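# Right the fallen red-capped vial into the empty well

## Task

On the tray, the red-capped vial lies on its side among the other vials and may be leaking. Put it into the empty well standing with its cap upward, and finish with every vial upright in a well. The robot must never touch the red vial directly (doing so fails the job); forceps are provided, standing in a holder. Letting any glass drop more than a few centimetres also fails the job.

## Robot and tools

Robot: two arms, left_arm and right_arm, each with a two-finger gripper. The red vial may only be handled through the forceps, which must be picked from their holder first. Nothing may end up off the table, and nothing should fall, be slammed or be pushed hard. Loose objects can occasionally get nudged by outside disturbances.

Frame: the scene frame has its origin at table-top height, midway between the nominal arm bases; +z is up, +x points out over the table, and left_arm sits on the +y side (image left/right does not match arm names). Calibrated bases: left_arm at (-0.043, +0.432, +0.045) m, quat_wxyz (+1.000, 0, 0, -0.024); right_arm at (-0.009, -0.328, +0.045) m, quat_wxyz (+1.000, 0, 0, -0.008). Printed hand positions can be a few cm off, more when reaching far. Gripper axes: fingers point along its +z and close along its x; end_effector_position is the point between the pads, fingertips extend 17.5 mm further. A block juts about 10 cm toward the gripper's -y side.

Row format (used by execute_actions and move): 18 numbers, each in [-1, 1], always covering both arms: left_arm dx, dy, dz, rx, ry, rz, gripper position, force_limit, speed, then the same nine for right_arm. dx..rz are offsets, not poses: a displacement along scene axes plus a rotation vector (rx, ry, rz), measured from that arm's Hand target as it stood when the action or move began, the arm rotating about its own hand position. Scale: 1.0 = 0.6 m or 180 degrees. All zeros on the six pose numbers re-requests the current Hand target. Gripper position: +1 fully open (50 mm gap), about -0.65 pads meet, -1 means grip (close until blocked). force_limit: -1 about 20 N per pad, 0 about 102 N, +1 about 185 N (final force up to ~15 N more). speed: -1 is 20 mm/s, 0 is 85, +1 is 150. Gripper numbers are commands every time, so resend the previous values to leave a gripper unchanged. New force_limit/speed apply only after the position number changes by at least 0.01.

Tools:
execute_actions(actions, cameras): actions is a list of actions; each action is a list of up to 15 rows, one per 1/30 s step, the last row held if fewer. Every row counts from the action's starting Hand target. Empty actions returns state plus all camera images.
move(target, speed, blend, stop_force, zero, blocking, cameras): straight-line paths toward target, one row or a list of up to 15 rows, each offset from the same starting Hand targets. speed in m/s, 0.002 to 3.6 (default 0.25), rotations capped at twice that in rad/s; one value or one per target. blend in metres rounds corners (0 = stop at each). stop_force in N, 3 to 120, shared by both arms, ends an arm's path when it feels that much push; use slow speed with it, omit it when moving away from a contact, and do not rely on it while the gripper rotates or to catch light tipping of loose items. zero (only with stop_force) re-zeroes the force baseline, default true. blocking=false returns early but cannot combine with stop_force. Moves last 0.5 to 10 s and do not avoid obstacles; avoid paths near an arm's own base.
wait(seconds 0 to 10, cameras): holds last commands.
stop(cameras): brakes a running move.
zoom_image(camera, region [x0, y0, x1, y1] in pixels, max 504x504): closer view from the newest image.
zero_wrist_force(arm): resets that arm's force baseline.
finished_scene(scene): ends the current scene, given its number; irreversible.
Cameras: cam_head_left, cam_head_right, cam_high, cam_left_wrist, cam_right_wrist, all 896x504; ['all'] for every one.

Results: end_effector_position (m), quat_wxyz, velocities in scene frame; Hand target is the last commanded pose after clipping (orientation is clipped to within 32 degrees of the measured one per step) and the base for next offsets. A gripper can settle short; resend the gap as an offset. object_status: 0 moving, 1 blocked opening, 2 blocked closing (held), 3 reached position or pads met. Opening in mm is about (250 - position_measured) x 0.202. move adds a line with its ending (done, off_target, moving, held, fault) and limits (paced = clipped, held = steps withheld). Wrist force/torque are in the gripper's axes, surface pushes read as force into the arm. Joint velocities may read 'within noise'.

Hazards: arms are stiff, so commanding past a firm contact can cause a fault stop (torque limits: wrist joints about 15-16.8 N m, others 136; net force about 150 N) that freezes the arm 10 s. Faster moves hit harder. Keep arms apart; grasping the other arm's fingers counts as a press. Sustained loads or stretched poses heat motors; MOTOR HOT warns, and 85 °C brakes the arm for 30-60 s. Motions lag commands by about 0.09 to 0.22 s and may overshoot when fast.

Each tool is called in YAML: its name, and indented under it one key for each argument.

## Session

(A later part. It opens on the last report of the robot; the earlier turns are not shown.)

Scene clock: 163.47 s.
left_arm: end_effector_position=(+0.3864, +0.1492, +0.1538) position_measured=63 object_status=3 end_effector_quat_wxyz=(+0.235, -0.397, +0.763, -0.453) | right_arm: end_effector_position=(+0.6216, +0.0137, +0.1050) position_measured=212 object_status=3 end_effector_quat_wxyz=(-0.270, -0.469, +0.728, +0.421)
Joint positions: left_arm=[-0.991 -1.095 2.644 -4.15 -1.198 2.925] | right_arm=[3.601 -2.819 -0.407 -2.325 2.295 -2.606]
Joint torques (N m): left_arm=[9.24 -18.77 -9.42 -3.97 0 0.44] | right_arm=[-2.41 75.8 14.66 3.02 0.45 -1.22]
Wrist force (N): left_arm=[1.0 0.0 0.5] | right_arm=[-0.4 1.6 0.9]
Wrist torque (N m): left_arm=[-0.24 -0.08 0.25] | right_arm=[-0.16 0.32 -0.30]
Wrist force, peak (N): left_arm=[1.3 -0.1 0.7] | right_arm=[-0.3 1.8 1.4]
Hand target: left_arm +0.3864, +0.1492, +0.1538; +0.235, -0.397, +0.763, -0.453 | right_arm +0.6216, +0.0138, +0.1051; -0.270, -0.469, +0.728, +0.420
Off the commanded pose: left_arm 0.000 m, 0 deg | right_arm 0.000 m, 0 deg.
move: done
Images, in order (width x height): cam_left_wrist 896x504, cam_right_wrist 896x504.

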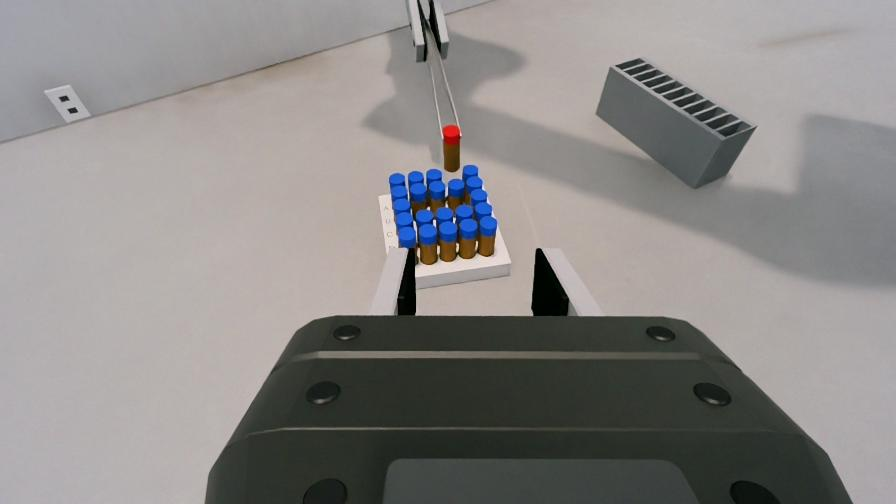

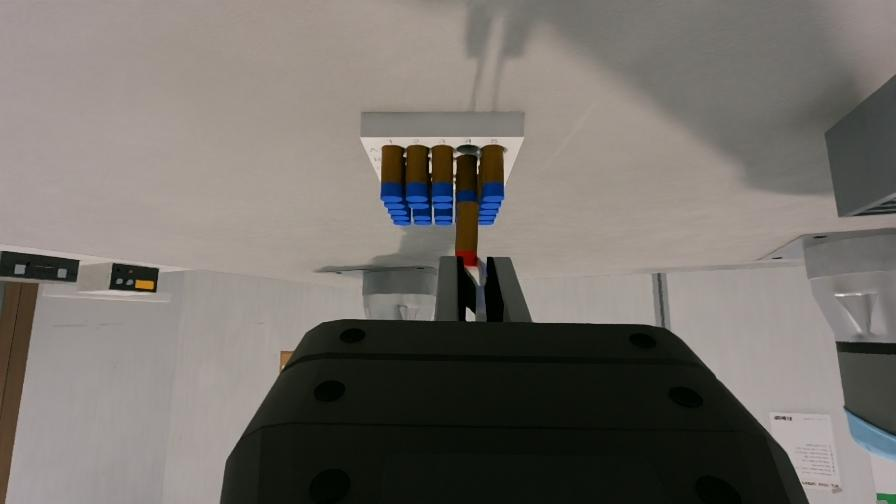

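move:
  target: [0,0,0,0,0,0,0.6,-1,-1,0.0029,-0.0013,-0.005,0.0046,0.0101,0,-0.4,-1,-1]
  speed: 0.02
  cameras: ["cam_left_wrist", "cam_right_wrist"]

zoom_image:
  camera: "cam_left_wrist"
  region: [420, 120, 490, 210]

zoom_image:
  camera: "cam_right_wrist"
  region: [430, 130, 510, 230]

Scene clock: 165.23 s.
left_arm: end_effector_position=(+0.3864, +0.1492, +0.1538) position_measured=63 object_status=3 end_effector_quat_wxyz=(+0.235, -0.397, +0.763, -0.453) | right_arm: end_effector_position=(+0.6234, +0.0130, +0.1021) position_measured=212 object_status=3 end_effector_quat_wxyz=(-0.278, -0.464, +0.721, +0.433)
Joint positions: left_arm=[-0.991 -1.095 2.644 -4.15 -1.198 2.925] | right_arm=[3.595 -2.877 -0.31 -2.409 2.308 -2.638]
Joint torques (N m): left_arm=[1.01 -26.5 -6.89 -1.36 2.04 -1.59] | right_arm=[-6.97 76.3 14.57 2.98 0.02 1.29]
Wrist force (N): left_arm=[0.8 0.1 0.5] | right_arm=[-0.1 1.5 1.3]
Wrist torque (N m): left_arm=[-0.24 -0.05 0.25] | right_arm=[-0.20 0.29 -0.32]
Wrist force, peak (N): left_arm=[1.2 0.1 0.7] | right_arm=[-0.5 1.7 1.3]
Hand target: left_arm +0.3864, +0.1492, +0.1538; +0.235, -0.397, +0.763, -0.453 | right_arm +0.6233, +0.0130, +0.1021; -0.278, -0.464, +0.721, +0.433
Off the commanded pose: left_arm 0.000 m, 0 deg | right_arm 0.000 m, 0 deg.
move: done
Images, in order (width x height): cam_left_wrist 896x504, cam_right_wrist 896x504.

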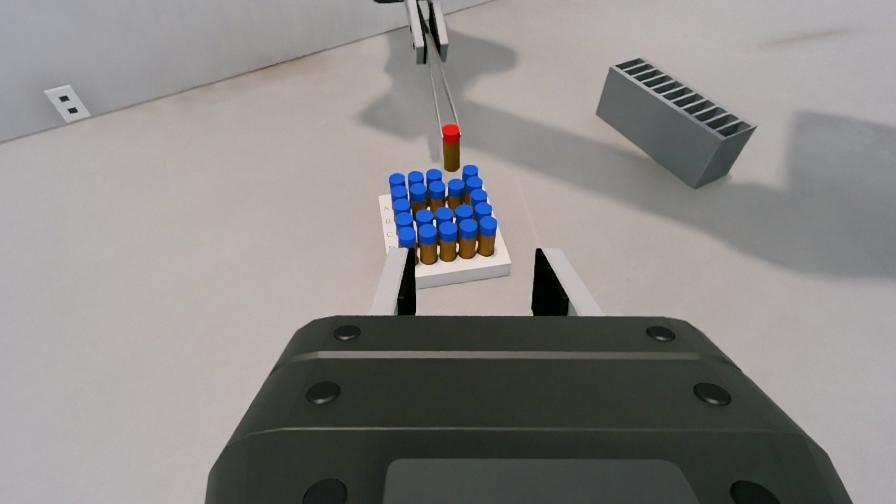

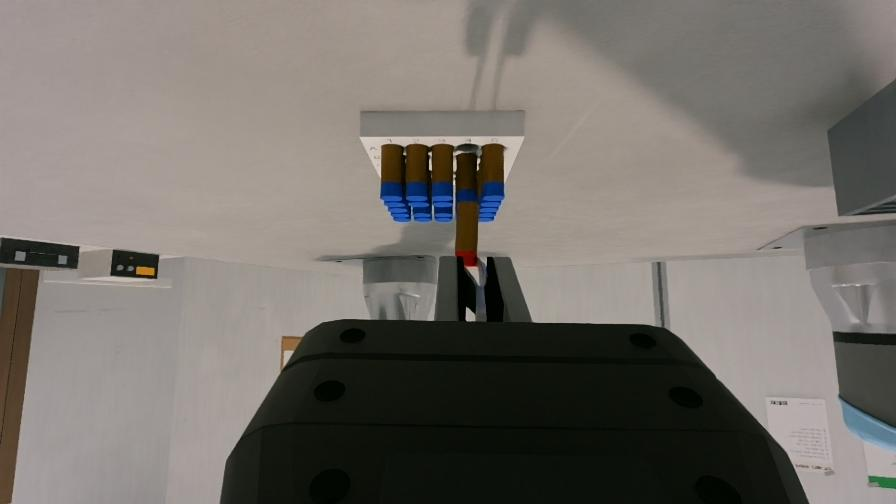

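Scaled by 5.600 from the camera's 896x504 image, which has a finer 1280x720 frame.

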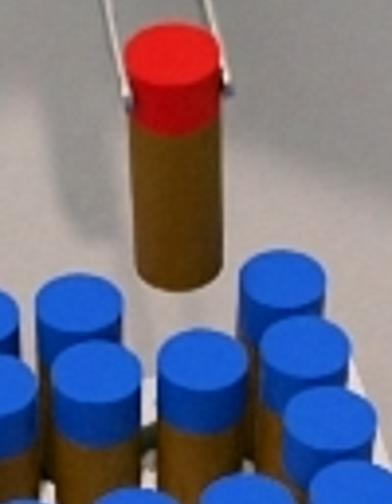

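Scaled by 5.040 from the camera's 896x504 image, which has a finer 1280x720 frame.

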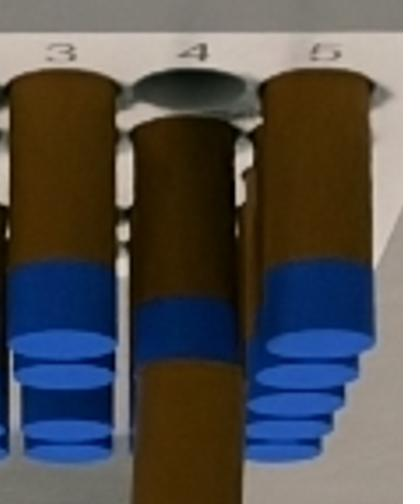

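move:
  target: [0,0,0,0,0,0,0.6,-1,-1,-0.0013,-0.0029,0,0.0101,-0.0046,0,-0.4,-1,-1]
  speed: 0.02
  cameras: ["cam_left_wrist", "cam_right_wrist"]

zoom_image:
  camera: "cam_left_wrist"
  region: [420, 120, 490, 210]

zoom_image:
  camera: "cam_right_wrist"
  region: [420, 130, 520, 280]

Scene clock: 166.80 s.
left_arm: end_effector_position=(+0.3864, +0.1492, +0.1538) position_measured=63 object_status=3 end_effector_quat_wxyz=(+0.235, -0.397, +0.763, -0.453) | right_arm: end_effector_position=(+0.6226, +0.0113, +0.1021) position_measured=212 object_status=3 end_effector_quat_wxyz=(-0.265, -0.472, +0.716, +0.441)
Joint positions: left_arm=[-0.991 -1.095 2.644 -4.15 -1.198 2.925] | right_arm=[3.591 -2.844 -0.378 -2.365 2.319 -2.666]
Joint torques (N m): left_arm=[-6.08 -32.22 -4.73 -1.25 2.27 -1.58] | right_arm=[-7.8 56.69 37.66 -1.1 1.02 1.36]
Wrist force (N): left_arm=[1.0 -0.1 0.5] | right_arm=[-0.3 1.0 1.4]
Wrist torque (N m): left_arm=[-0.26 -0.08 0.25] | right_arm=[-0.27 0.30 -0.33]
Wrist force, peak (N): left_arm=[1.3 0.1 0.5] | right_arm=[-0.5 1.7 1.4]
Hand target: left_arm +0.3864, +0.1492, +0.1538; +0.235, -0.397, +0.763, -0.453 | right_arm +0.6226, +0.0113, +0.1021; -0.265, -0.472, +0.716, +0.441
Off the commanded pose: left_arm 0.000 m, 0 deg | right_arm 0.000 m, 0 deg.
move: done
Images, in order (width x height): cam_left_wrist 896x504, cam_right_wrist 896x504.

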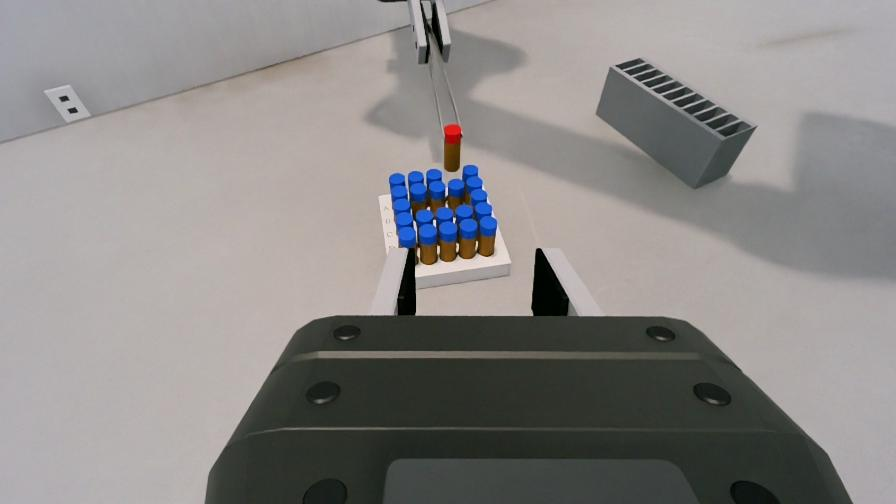

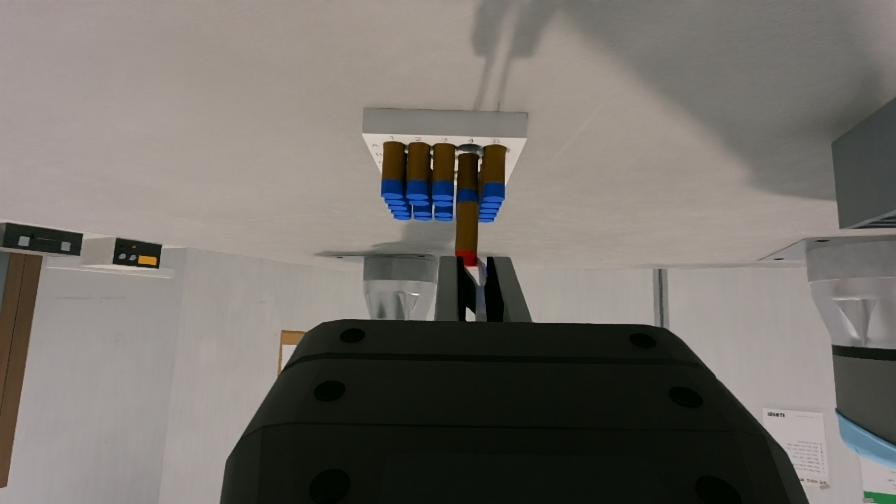

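Scaled by 5.600 from the camera's 896x504 image, which has a finer 1280x720 frame.

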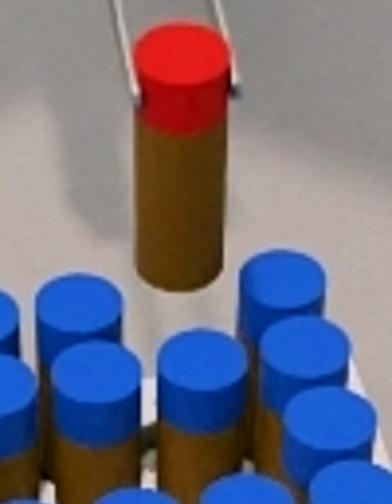

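Scaled by 3.360 from the camera's 896x504 image, which has a finer 1280x720 frame.

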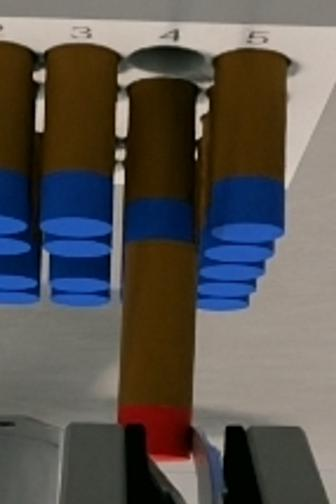

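zoom_image:
  camera: "cam_right_wrist"
  region: [430, 130, 510, 230]

zoom_image:
  camera: "cam_left_wrist"
  region: [425, 150, 485, 200]

Scaled by 5.040 from the camera's 896x504 image, which has a finer 1280x720 frame.

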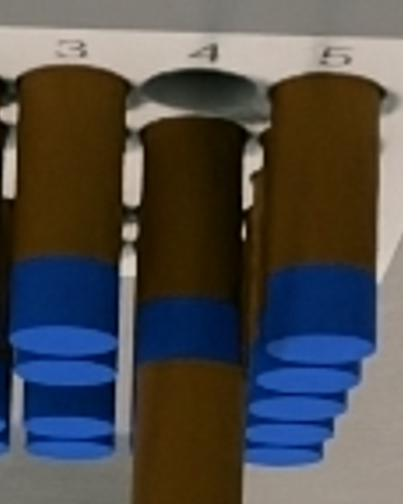

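Scaled by 8.400 from the camera's 896x504 image, which has a finer 1280x720 frame.

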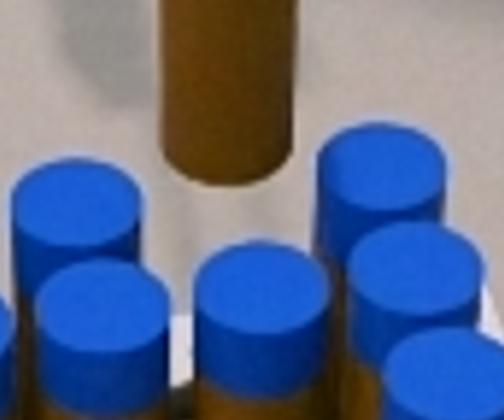

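move:
  target: [0,0,0,0,0,0,0.6,-1,-1,-0.00028,-0.0006,-0.03333,0,0,0,-0.4,-1,-1]
  speed: 0.02
  stop_force: 5
  cameras: ["cam_left_wrist", "cam_right_wrist"]

zoom_image:
  camera: "cam_right_wrist"
  region: [430, 120, 510, 220]

zoom_image:
  camera: "cam_left_wrist"
  region: [420, 120, 490, 210]

Scene clock: 169.43 s.
left_arm: end_effector_position=(+0.3864, +0.1492, +0.1538) position_measured=63 object_status=3 end_effector_quat_wxyz=(+0.235, -0.397, +0.763, -0.453) | right_arm: end_effector_position=(+0.6224, +0.0109, +0.0821) position_measured=212 object_status=3 end_effector_quat_wxyz=(-0.265, -0.472, +0.716, +0.441)
Joint positions: left_arm=[-0.991 -1.095 2.644 -4.15 -1.198 2.925] | right_arm=[3.59 -2.855 -0.406 -2.326 2.319 -2.666]
Joint torques (N m): left_arm=[-10.18 -32.4 -2.19 -1.17 2.12 -2.01] | right_arm=[-13.93 75.6 38.59 -1.33 0.13 1.03]
Wrist force (N): left_arm=[1.2 -0.1 0.4] | right_arm=[-0.2 1.6 1.0]
Wrist torque (N m): left_arm=[-0.25 -0.13 0.25] | right_arm=[-0.18 0.30 -0.33]
Wrist force, peak (N): left_arm=[1.3 0.0 0.6] | right_arm=[-0.4 1.8 1.4]
Hand target: left_arm +0.3864, +0.1492, +0.1538; +0.235, -0.397, +0.763, -0.453 | right_arm +0.6224, +0.0109, +0.0821; -0.265, -0.472, +0.716, +0.441
Off the commanded pose: left_arm 0.000 m, 0 deg | right_arm 0.000 m, 0 deg.
move: done
Images, in order (width x height): cam_left_wrist 896x504, cam_right_wrist 896x504.

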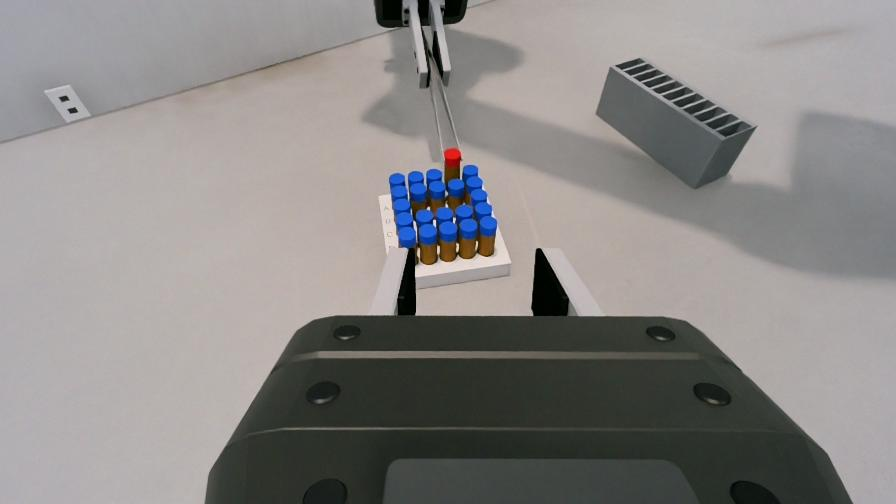

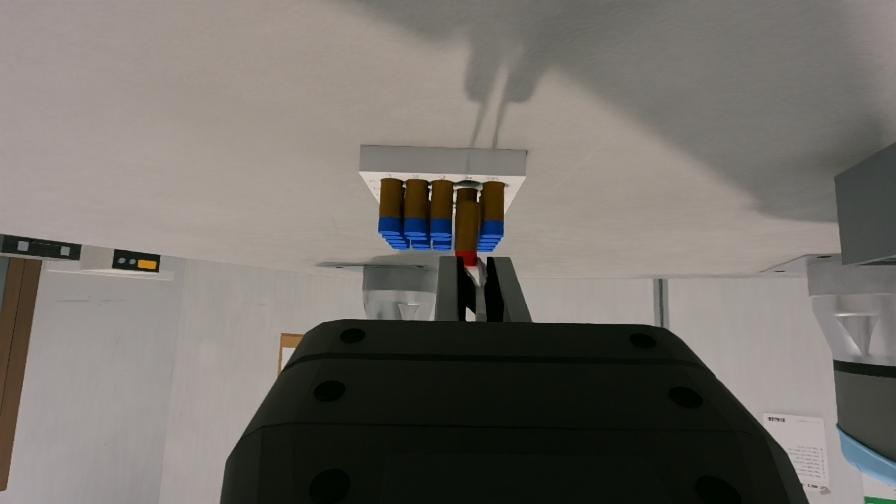

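Scaled by 5.040 from the camera's 896x504 image, which has a finer 1280x720 frame.

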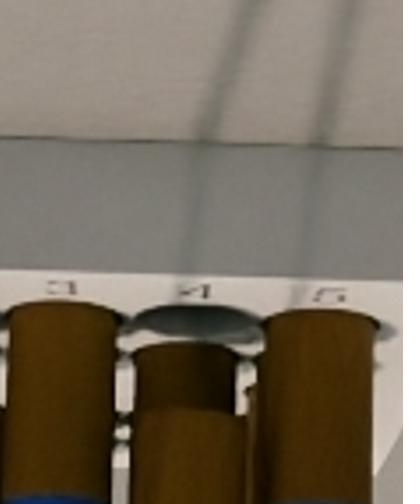

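Scaled by 5.600 from the camera's 896x504 image, which has a finer 1280x720 frame.

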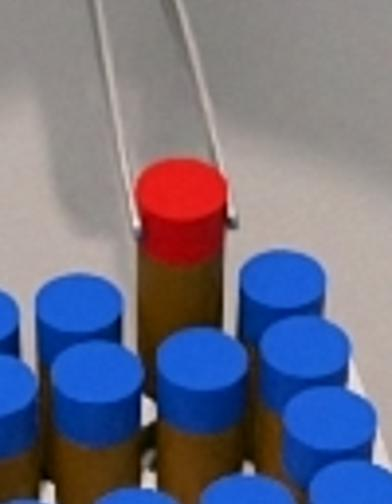

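zoom_image:
  camera: "cam_right_wrist"
  region: [448, 170, 488, 215]

zoom_image:
  camera: "cam_right_wrist"
  region: [430, 170, 510, 270]

Scaled by 11.200 from the camera's 896x504 image, which has a finer 1280x720 frame.

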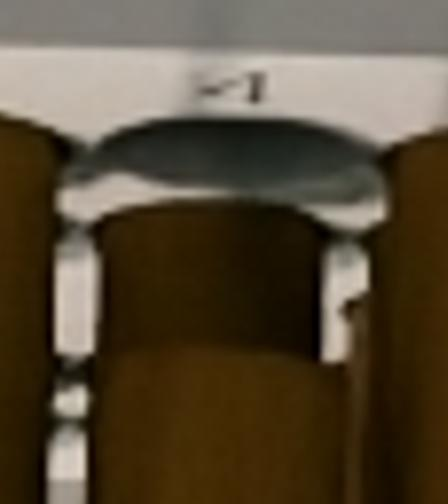

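Scaled by 5.040 from the camera's 896x504 image, which has a finer 1280x720 frame.

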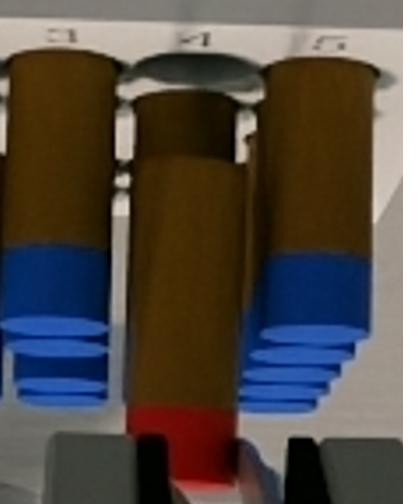

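move:
  target: [0,0,0,0,0,0,0.6,-1,-1,-0.0012,0.00055,-0.0133,0,0,0,-0.4,-1,-1]
  speed: 0.02
  stop_force: 5
  cameras: ["cam_left_wrist", "cam_right_wrist"]

zoom_image:
  camera: "cam_right_wrist"
  region: [430, 170, 510, 270]

zoom_image:
  camera: "cam_left_wrist"
  region: [420, 120, 490, 210]

Scene clock: 171.87 s.
left_arm: end_effector_position=(+0.3864, +0.1492, +0.1538) position_measured=63 object_status=3 end_effector_quat_wxyz=(+0.235, -0.397, +0.763, -0.453) | right_arm: end_effector_position=(+0.6217, +0.0112, +0.0741) position_measured=212 object_status=3 end_effector_quat_wxyz=(-0.265, -0.472, +0.716, +0.441)
Joint positions: left_arm=[-0.991 -1.095 2.644 -4.15 -1.198 2.925] | right_arm=[3.591 -2.857 -0.422 -2.307 2.32 -2.665]
Joint torques (N m): left_arm=[-9.83 -33.24 0.43 -1.37 2.18 -1.62] | right_arm=[15.03 75.86 38.18 -1.58 2.06 0.88]
Wrist force (N): left_arm=[1.2 -0.1 0.3] | right_arm=[-0.5 1.2 1.1]
Wrist torque (N m): left_arm=[-0.26 -0.12 0.25] | right_arm=[-0.25 0.33 -0.32]
Wrist force, peak (N): left_arm=[1.4 0.0 0.7] | right_arm=[-0.4 2.0 0.9]
Hand target: left_arm +0.3864, +0.1492, +0.1538; +0.235, -0.397, +0.763, -0.453 | right_arm +0.6217, +0.0112, +0.0741; -0.265, -0.472, +0.716, +0.441
Off the commanded pose: left_arm 0.000 m, 0 deg | right_arm 0.000 m, 0 deg.
move: done
Images, in order (width x height): cam_left_wrist 896x504, cam_right_wrist 896x504.

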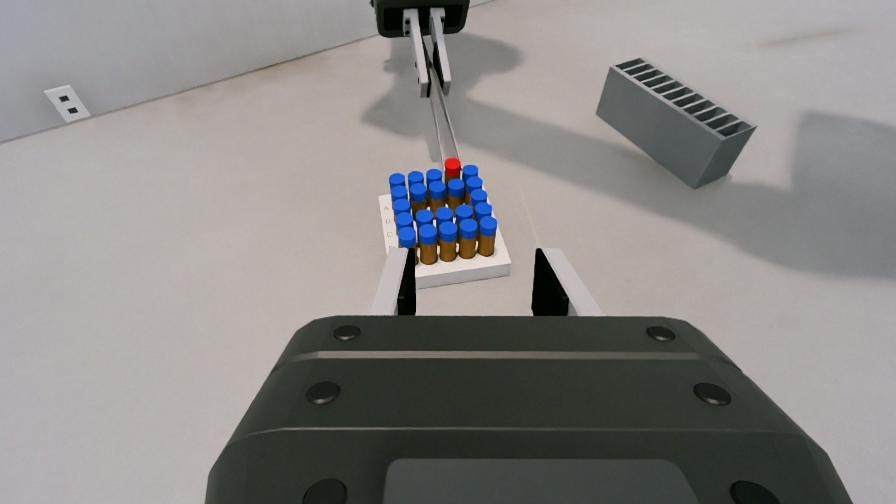

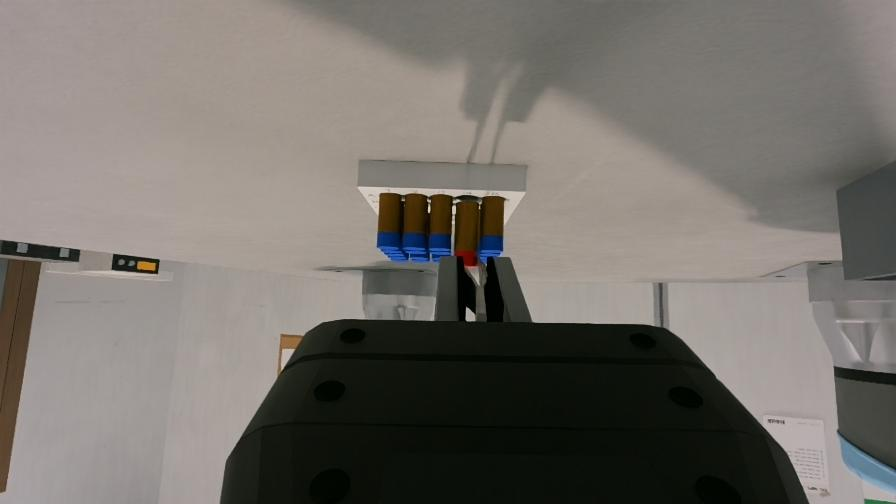

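Scaled by 5.040 from the camera's 896x504 image, which has a finer 1280x720 frame.

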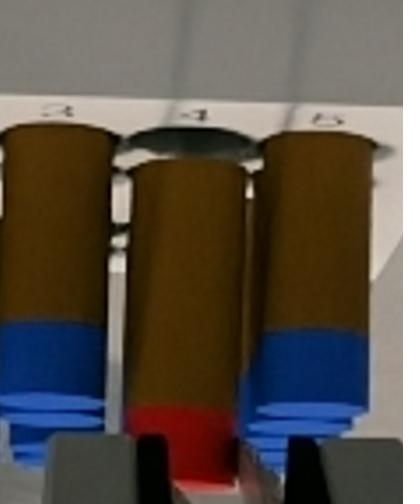

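Scaled by 5.600 from the camera's 896x504 image, which has a finer 1280x720 frame.

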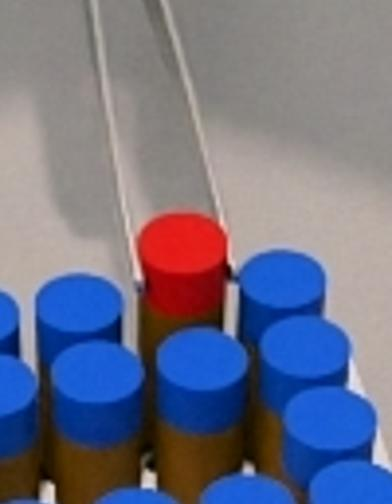

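move:
  target: [0,0,0,0,0,0,0.6,-1,-1,0,0,-0.0083,0,0,0,-0.4,-1,-1]
  speed: 0.008
  stop_force: 3
  cameras: ["cam_left_wrist", "cam_right_wrist"]

zoom_image:
  camera: "cam_right_wrist"
  region: [430, 170, 510, 270]

zoom_image:
  camera: "cam_left_wrist"
  region: [420, 120, 490, 210]

Scene clock: 173.97 s.
left_arm: end_effector_position=(+0.3864, +0.1492, +0.1538) position_measured=63 object_status=3 end_effector_quat_wxyz=(+0.235, -0.397, +0.763, -0.453) | right_arm: end_effector_position=(+0.6217, +0.0112, +0.0690) position_measured=212 object_status=3 end_effector_quat_wxyz=(-0.265, -0.472, +0.716, +0.441)
Joint positions: left_arm=[-0.991 -1.095 2.644 -4.15 -1.198 2.925] | right_arm=[3.591 -2.861 -0.427 -2.298 2.32 -2.665]
Joint torques (N m): left_arm=[-10.73 -32.61 2.46 -1.16 2.07 -1.74] | right_arm=[15.02 71.03 22.99 -1.11 0.64 -1.45]
Wrist force (N): left_arm=[1.1 -0.2 0.4] | right_arm=[-0.2 1.7 1.2]
Wrist torque (N m): left_arm=[-0.28 -0.11 0.25] | right_arm=[-0.25 0.27 -0.33]
Wrist force, peak (N): left_arm=[1.4 0.0 0.3] | right_arm=[-0.7 1.8 1.1]
Hand target: left_arm +0.3864, +0.1492, +0.1538; +0.235, -0.397, +0.763, -0.453 | right_arm +0.6217, +0.0112, +0.0691; -0.265, -0.472, +0.716, +0.441
Off the commanded pose: left_arm 0.000 m, 0 deg | right_arm 0.000 m, 0 deg.
move: done
Images, in order (width x height): cam_left_wrist 896x504, cam_right_wrist 896x504.

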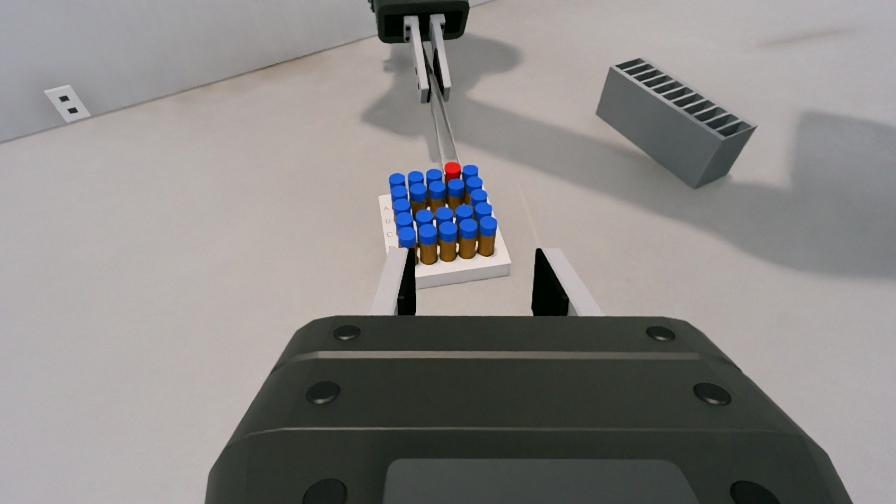

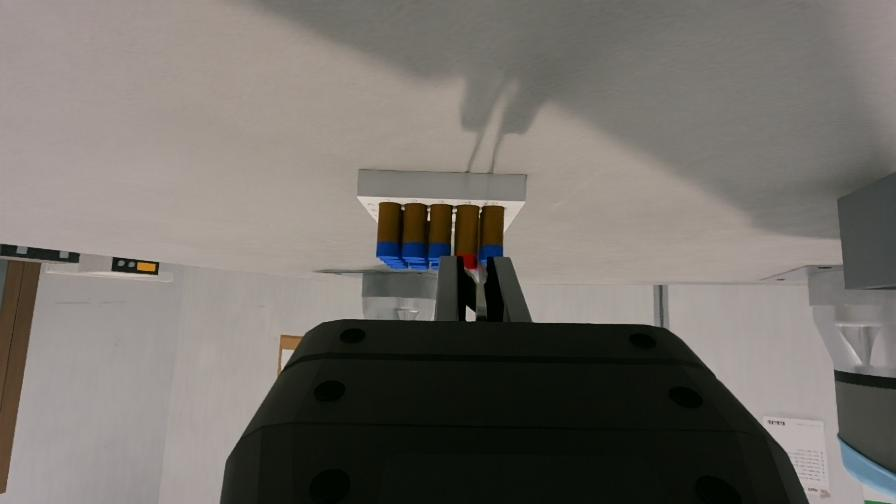

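Scaled by 5.040 from the camera's 896x504 image, which has a finer 1280x720 frame.

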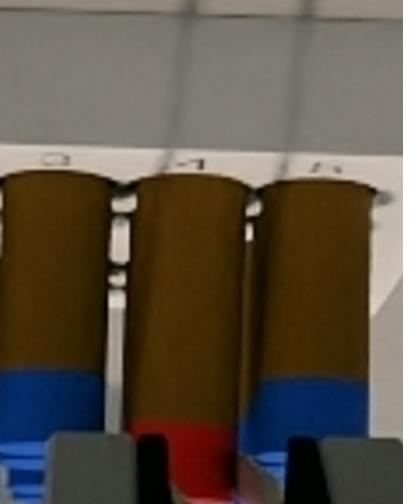

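Scaled by 5.600 from the camera's 896x504 image, which has a finer 1280x720 frame.

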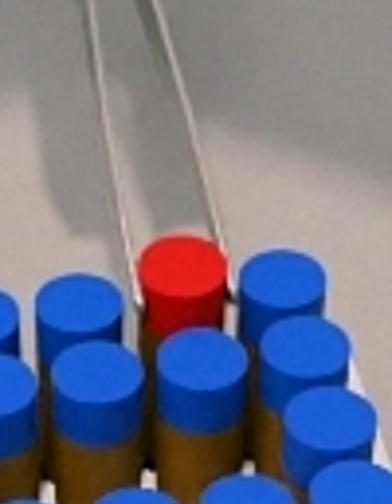

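zoom_image:
  camera: "cam_right_wrist"
  region: [400, 195, 520, 235]

zoom_image:
  camera: "cam_right_wrist"
  region: [440, 195, 500, 225]

Scaled by 4.200 from the camera's 896x504 image, which has a finer 1280x720 frame.

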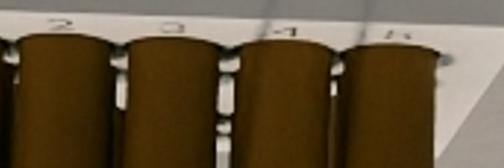

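Scaled by 8.400 from the camera's 896x504 image, which has a finer 1280x720 frame.

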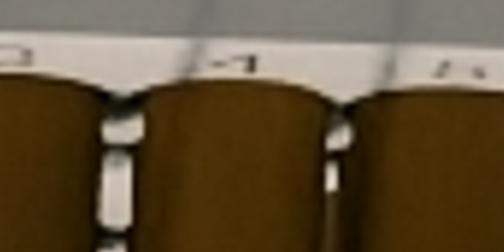

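move:
  target:
    - [0,0,0,0,0,0,0.6,-1,-1,0,0,0.0025,0,0,0,-0.4,-1,-1]
    - [0,0,0,0,0,0,0.6,-1,-1,0.00137,-0.00062,-0.0025,0.0046,0.0101,0,-0.4,-1,-1]
  speed: 0.01
  cameras: ["cam_left_wrist", "cam_right_wrist"]

zoom_image:
  camera: "cam_right_wrist"
  region: [430, 190, 510, 290]

zoom_image:
  camera: "cam_left_wrist"
  region: [420, 120, 490, 210]

Scene clock: 178.07 s.
left_arm: end_effector_position=(+0.3864, +0.1492, +0.1538) position_measured=63 object_status=3 end_effector_quat_wxyz=(+0.235, -0.397, +0.763, -0.453) | right_arm: end_effector_position=(+0.6225, +0.0109, +0.0676) position_measured=212 object_status=3 end_effector_quat_wxyz=(-0.273, -0.466, +0.708, +0.454)
Joint positions: left_arm=[-0.991 -1.095 2.644 -4.15 -1.198 2.925] | right_arm=[3.587 -2.913 -0.338 -2.381 2.333 -2.697]
Joint torques (N m): left_arm=[-10.39 -32.88 2.31 -1.23 1.84 -1.71] | right_arm=[-10.76 73.43 16.68 2.15 1.07 0.4]
Wrist force (N): left_arm=[1.1 0.2 0.5] | right_arm=[-0.2 1.4 1.2]
Wrist torque (N m): left_arm=[-0.22 -0.10 0.25] | right_arm=[-0.22 0.31 -0.34]
Wrist force, peak (N): left_arm=[1.4 -0.2 0.7] | right_arm=[-0.5 2.0 1.3]
Hand target: left_arm +0.3864, +0.1492, +0.1538; +0.235, -0.397, +0.763, -0.453 | right_arm +0.6225, +0.0109, +0.0676; -0.273, -0.467, +0.708, +0.454
Off the commanded pose: left_arm 0.000 m, 0 deg | right_arm 0.000 m, 0 deg.
move: done
Images, in order (width x height): cam_left_wrist 896x504, cam_right_wrist 896x504.

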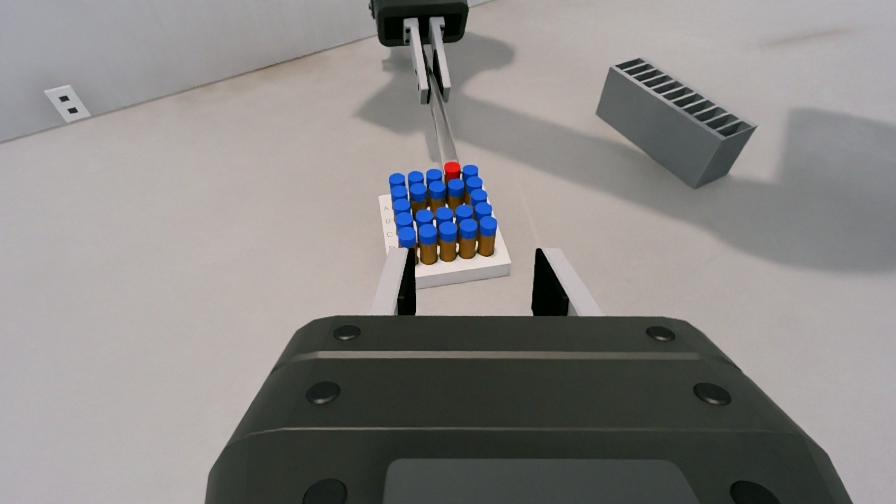

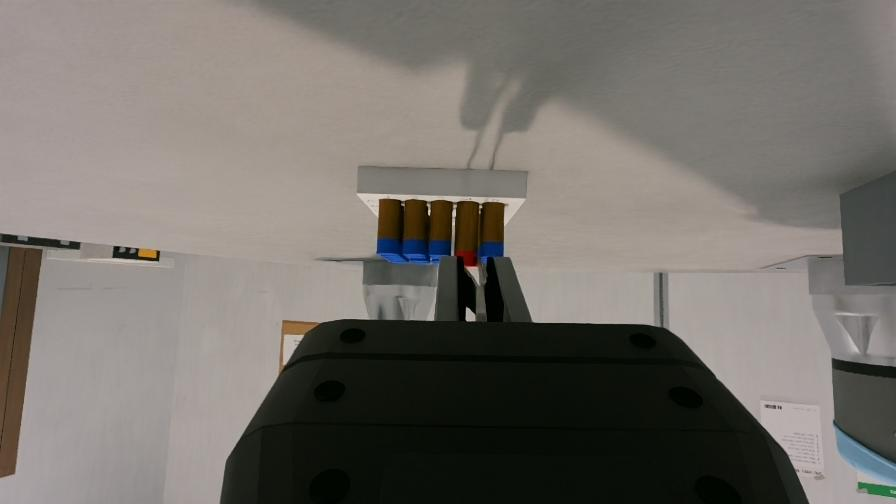

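Scaled by 5.040 from the camera's 896x504 image, which has a finer 1280x720 frame.

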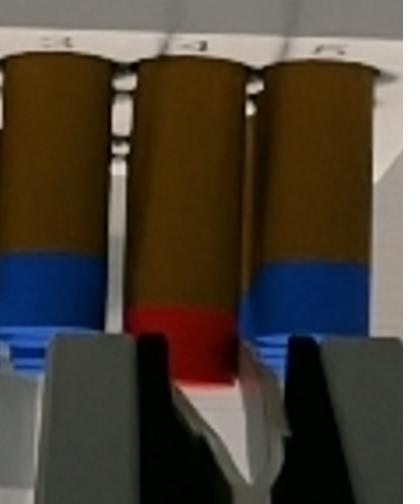

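Scaled by 5.600 from the camera's 896x504 image, which has a finer 1280x720 frame.

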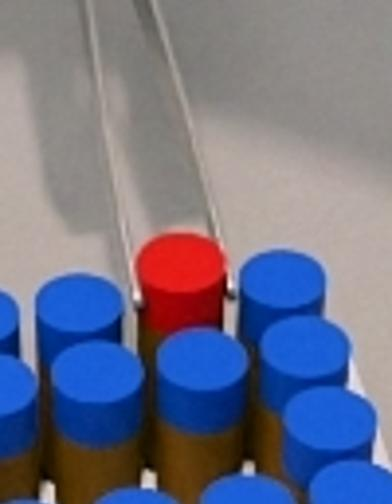

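move:
  target:
    - [0,0,0,0,0,0,0.6,-1,-1,-0.00076,0.00035,0.0008,0,0,0,-0.4,-1,-1]
    - [0,0,0,0,0,0,0.6,-1,-1,-0.00076,0.00035,-0.005,0,0,0,-0.4,-1,-1]
  speed: 0.008
  cameras: ["cam_left_wrist", "cam_right_wrist"]

zoom_image:
  camera: "cam_right_wrist"
  region: [430, 190, 510, 290]

zoom_image:
  camera: "cam_left_wrist"
  region: [420, 120, 490, 210]

Scene clock: 179.73 s.
left_arm: end_effector_position=(+0.3864, +0.1492, +0.1538) position_measured=63 object_status=3 end_effector_quat_wxyz=(+0.235, -0.397, +0.763, -0.453) | right_arm: end_effector_position=(+0.6220, +0.0111, +0.0645) position_measured=212 object_status=3 end_effector_quat_wxyz=(-0.273, -0.467, +0.708, +0.454)
Joint positions: left_arm=[-0.991 -1.095 2.644 -4.15 -1.198 2.925] | right_arm=[3.587 -2.912 -0.347 -2.372 2.333 -2.697]
Joint torques (N m): left_arm=[-10.67 -33.42 2.19 -1.29 2.07 -1.71] | right_arm=[15.21 61.63 16.29 1.64 2.44 1.04]
Wrist force (N): left_arm=[0.9 -0.1 0.4] | right_arm=[-0.2 1.4 1.0]
Wrist torque (N m): left_arm=[-0.27 -0.07 0.25] | right_arm=[-0.22 0.30 -0.35]
Wrist force, peak (N): left_arm=[1.3 -0.1 0.7] | right_arm=[-0.3 1.6 1.5]
Hand target: left_arm +0.3864, +0.1492, +0.1538; +0.235, -0.397, +0.763, -0.453 | right_arm +0.6220, +0.0111, +0.0646; -0.273, -0.467, +0.708, +0.454
Off the commanded pose: left_arm 0.000 m, 0 deg | right_arm 0.000 m, 0 deg.
move: done
Images, in order (width x height): cam_left_wrist 896x504, cam_right_wrist 896x504.

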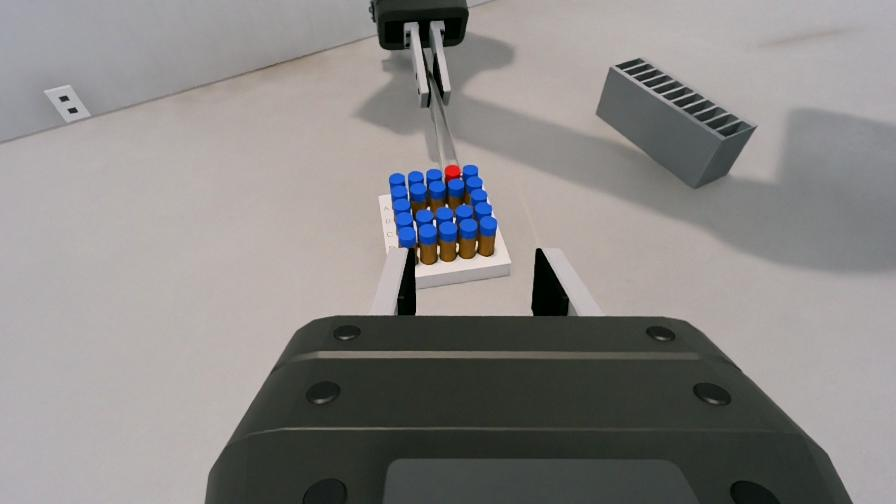

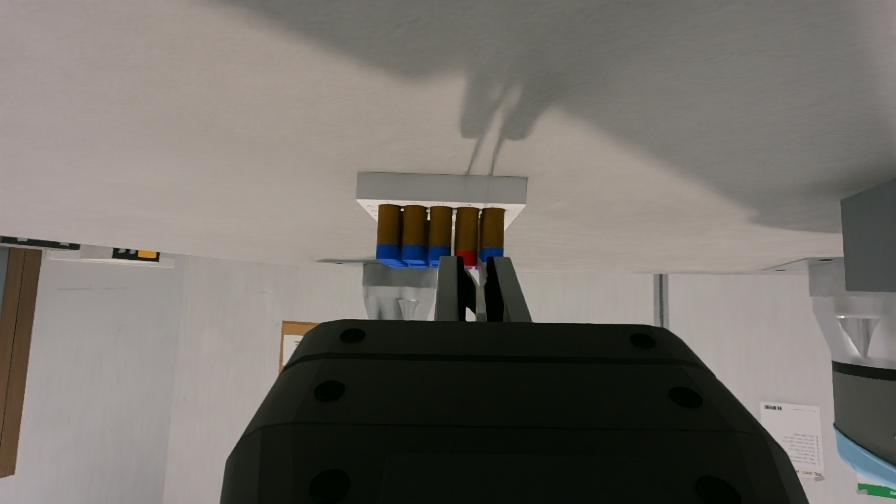

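Scaled by 5.040 from the camera's 896x504 image, which has a finer 1280x720 frame.

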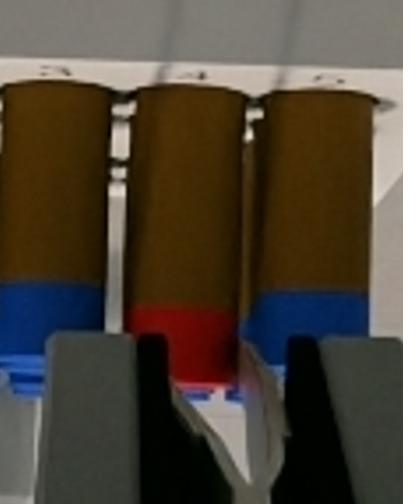

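Scaled by 5.600 from the camera's 896x504 image, which has a finer 1280x720 frame.

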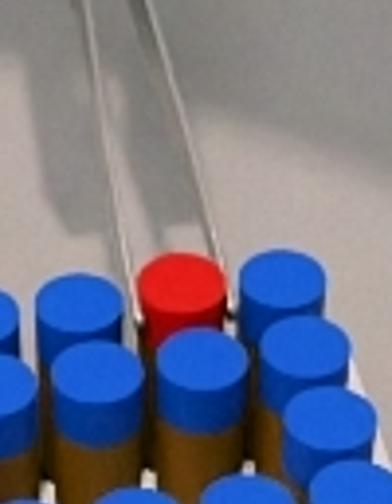

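move:
  target: [0,0,0,0,0,0,0.6,-1,-1,0,0,-0.0033,0,0,0,-0.4,-1,-1]
  speed: 0.008
  cameras: ["cam_left_wrist", "cam_right_wrist"]

zoom_image:
  camera: "cam_right_wrist"
  region: [430, 190, 510, 290]

zoom_image:
  camera: "cam_left_wrist"
  region: [420, 120, 490, 210]

Scene clock: 180.60 s.
left_arm: end_effector_position=(+0.3864, +0.1492, +0.1538) position_measured=63 object_status=3 end_effector_quat_wxyz=(+0.235, -0.397, +0.763, -0.453) | right_arm: end_effector_position=(+0.6220, +0.0111, +0.0626) position_measured=212 object_status=3 end_effector_quat_wxyz=(-0.273, -0.467, +0.708, +0.454)
Joint positions: left_arm=[-0.991 -1.095 2.644 -4.15 -1.198 2.925] | right_arm=[3.587 -2.914 -0.349 -2.368 2.333 -2.697]
Joint torques (N m): left_arm=[-10.66 -33.33 3.2 -1.21 2.16 -1.7] | right_arm=[15.19 57.99 15.35 2.17 2.19 1.15]
Wrist force (N): left_arm=[1.0 -0.1 0.5] | right_arm=[-0.4 1.2 0.9]
Wrist torque (N m): left_arm=[-0.26 -0.07 0.25] | right_arm=[-0.26 0.34 -0.35]
Wrist force, peak (N): left_arm=[1.2 -0.1 0.5] | right_arm=[-0.4 1.4 1.5]
Hand target: left_arm +0.3864, +0.1492, +0.1538; +0.235, -0.397, +0.763, -0.453 | right_arm +0.6220, +0.0111, +0.0626; -0.273, -0.467, +0.708, +0.454
Off the commanded pose: left_arm 0.000 m, 0 deg | right_arm 0.000 m, 0 deg.
move: done
Images, in order (width x height): cam_left_wrist 896x504, cam_right_wrist 896x504.

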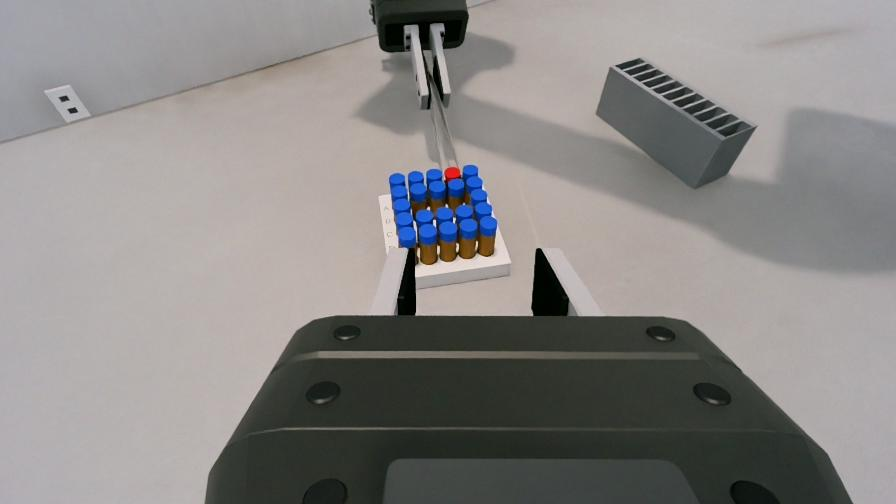

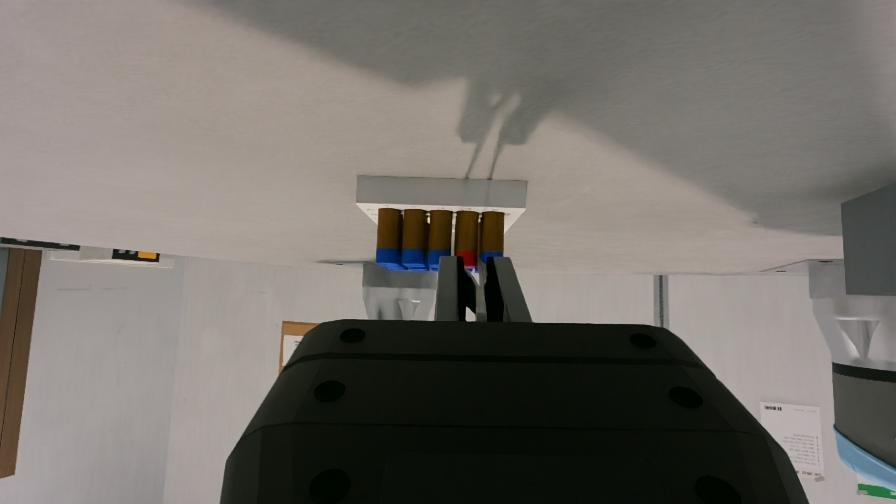

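Scaled by 5.040 from the camera's 896x504 image, which has a finer 1280x720 frame.

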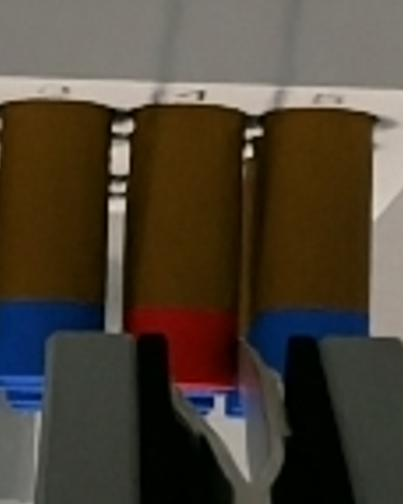

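Scaled by 5.600 from the camera's 896x504 image, which has a finer 1280x720 frame.

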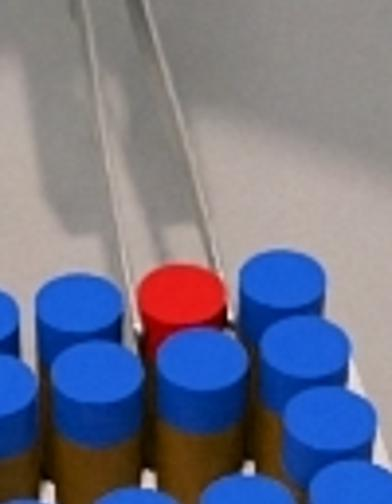

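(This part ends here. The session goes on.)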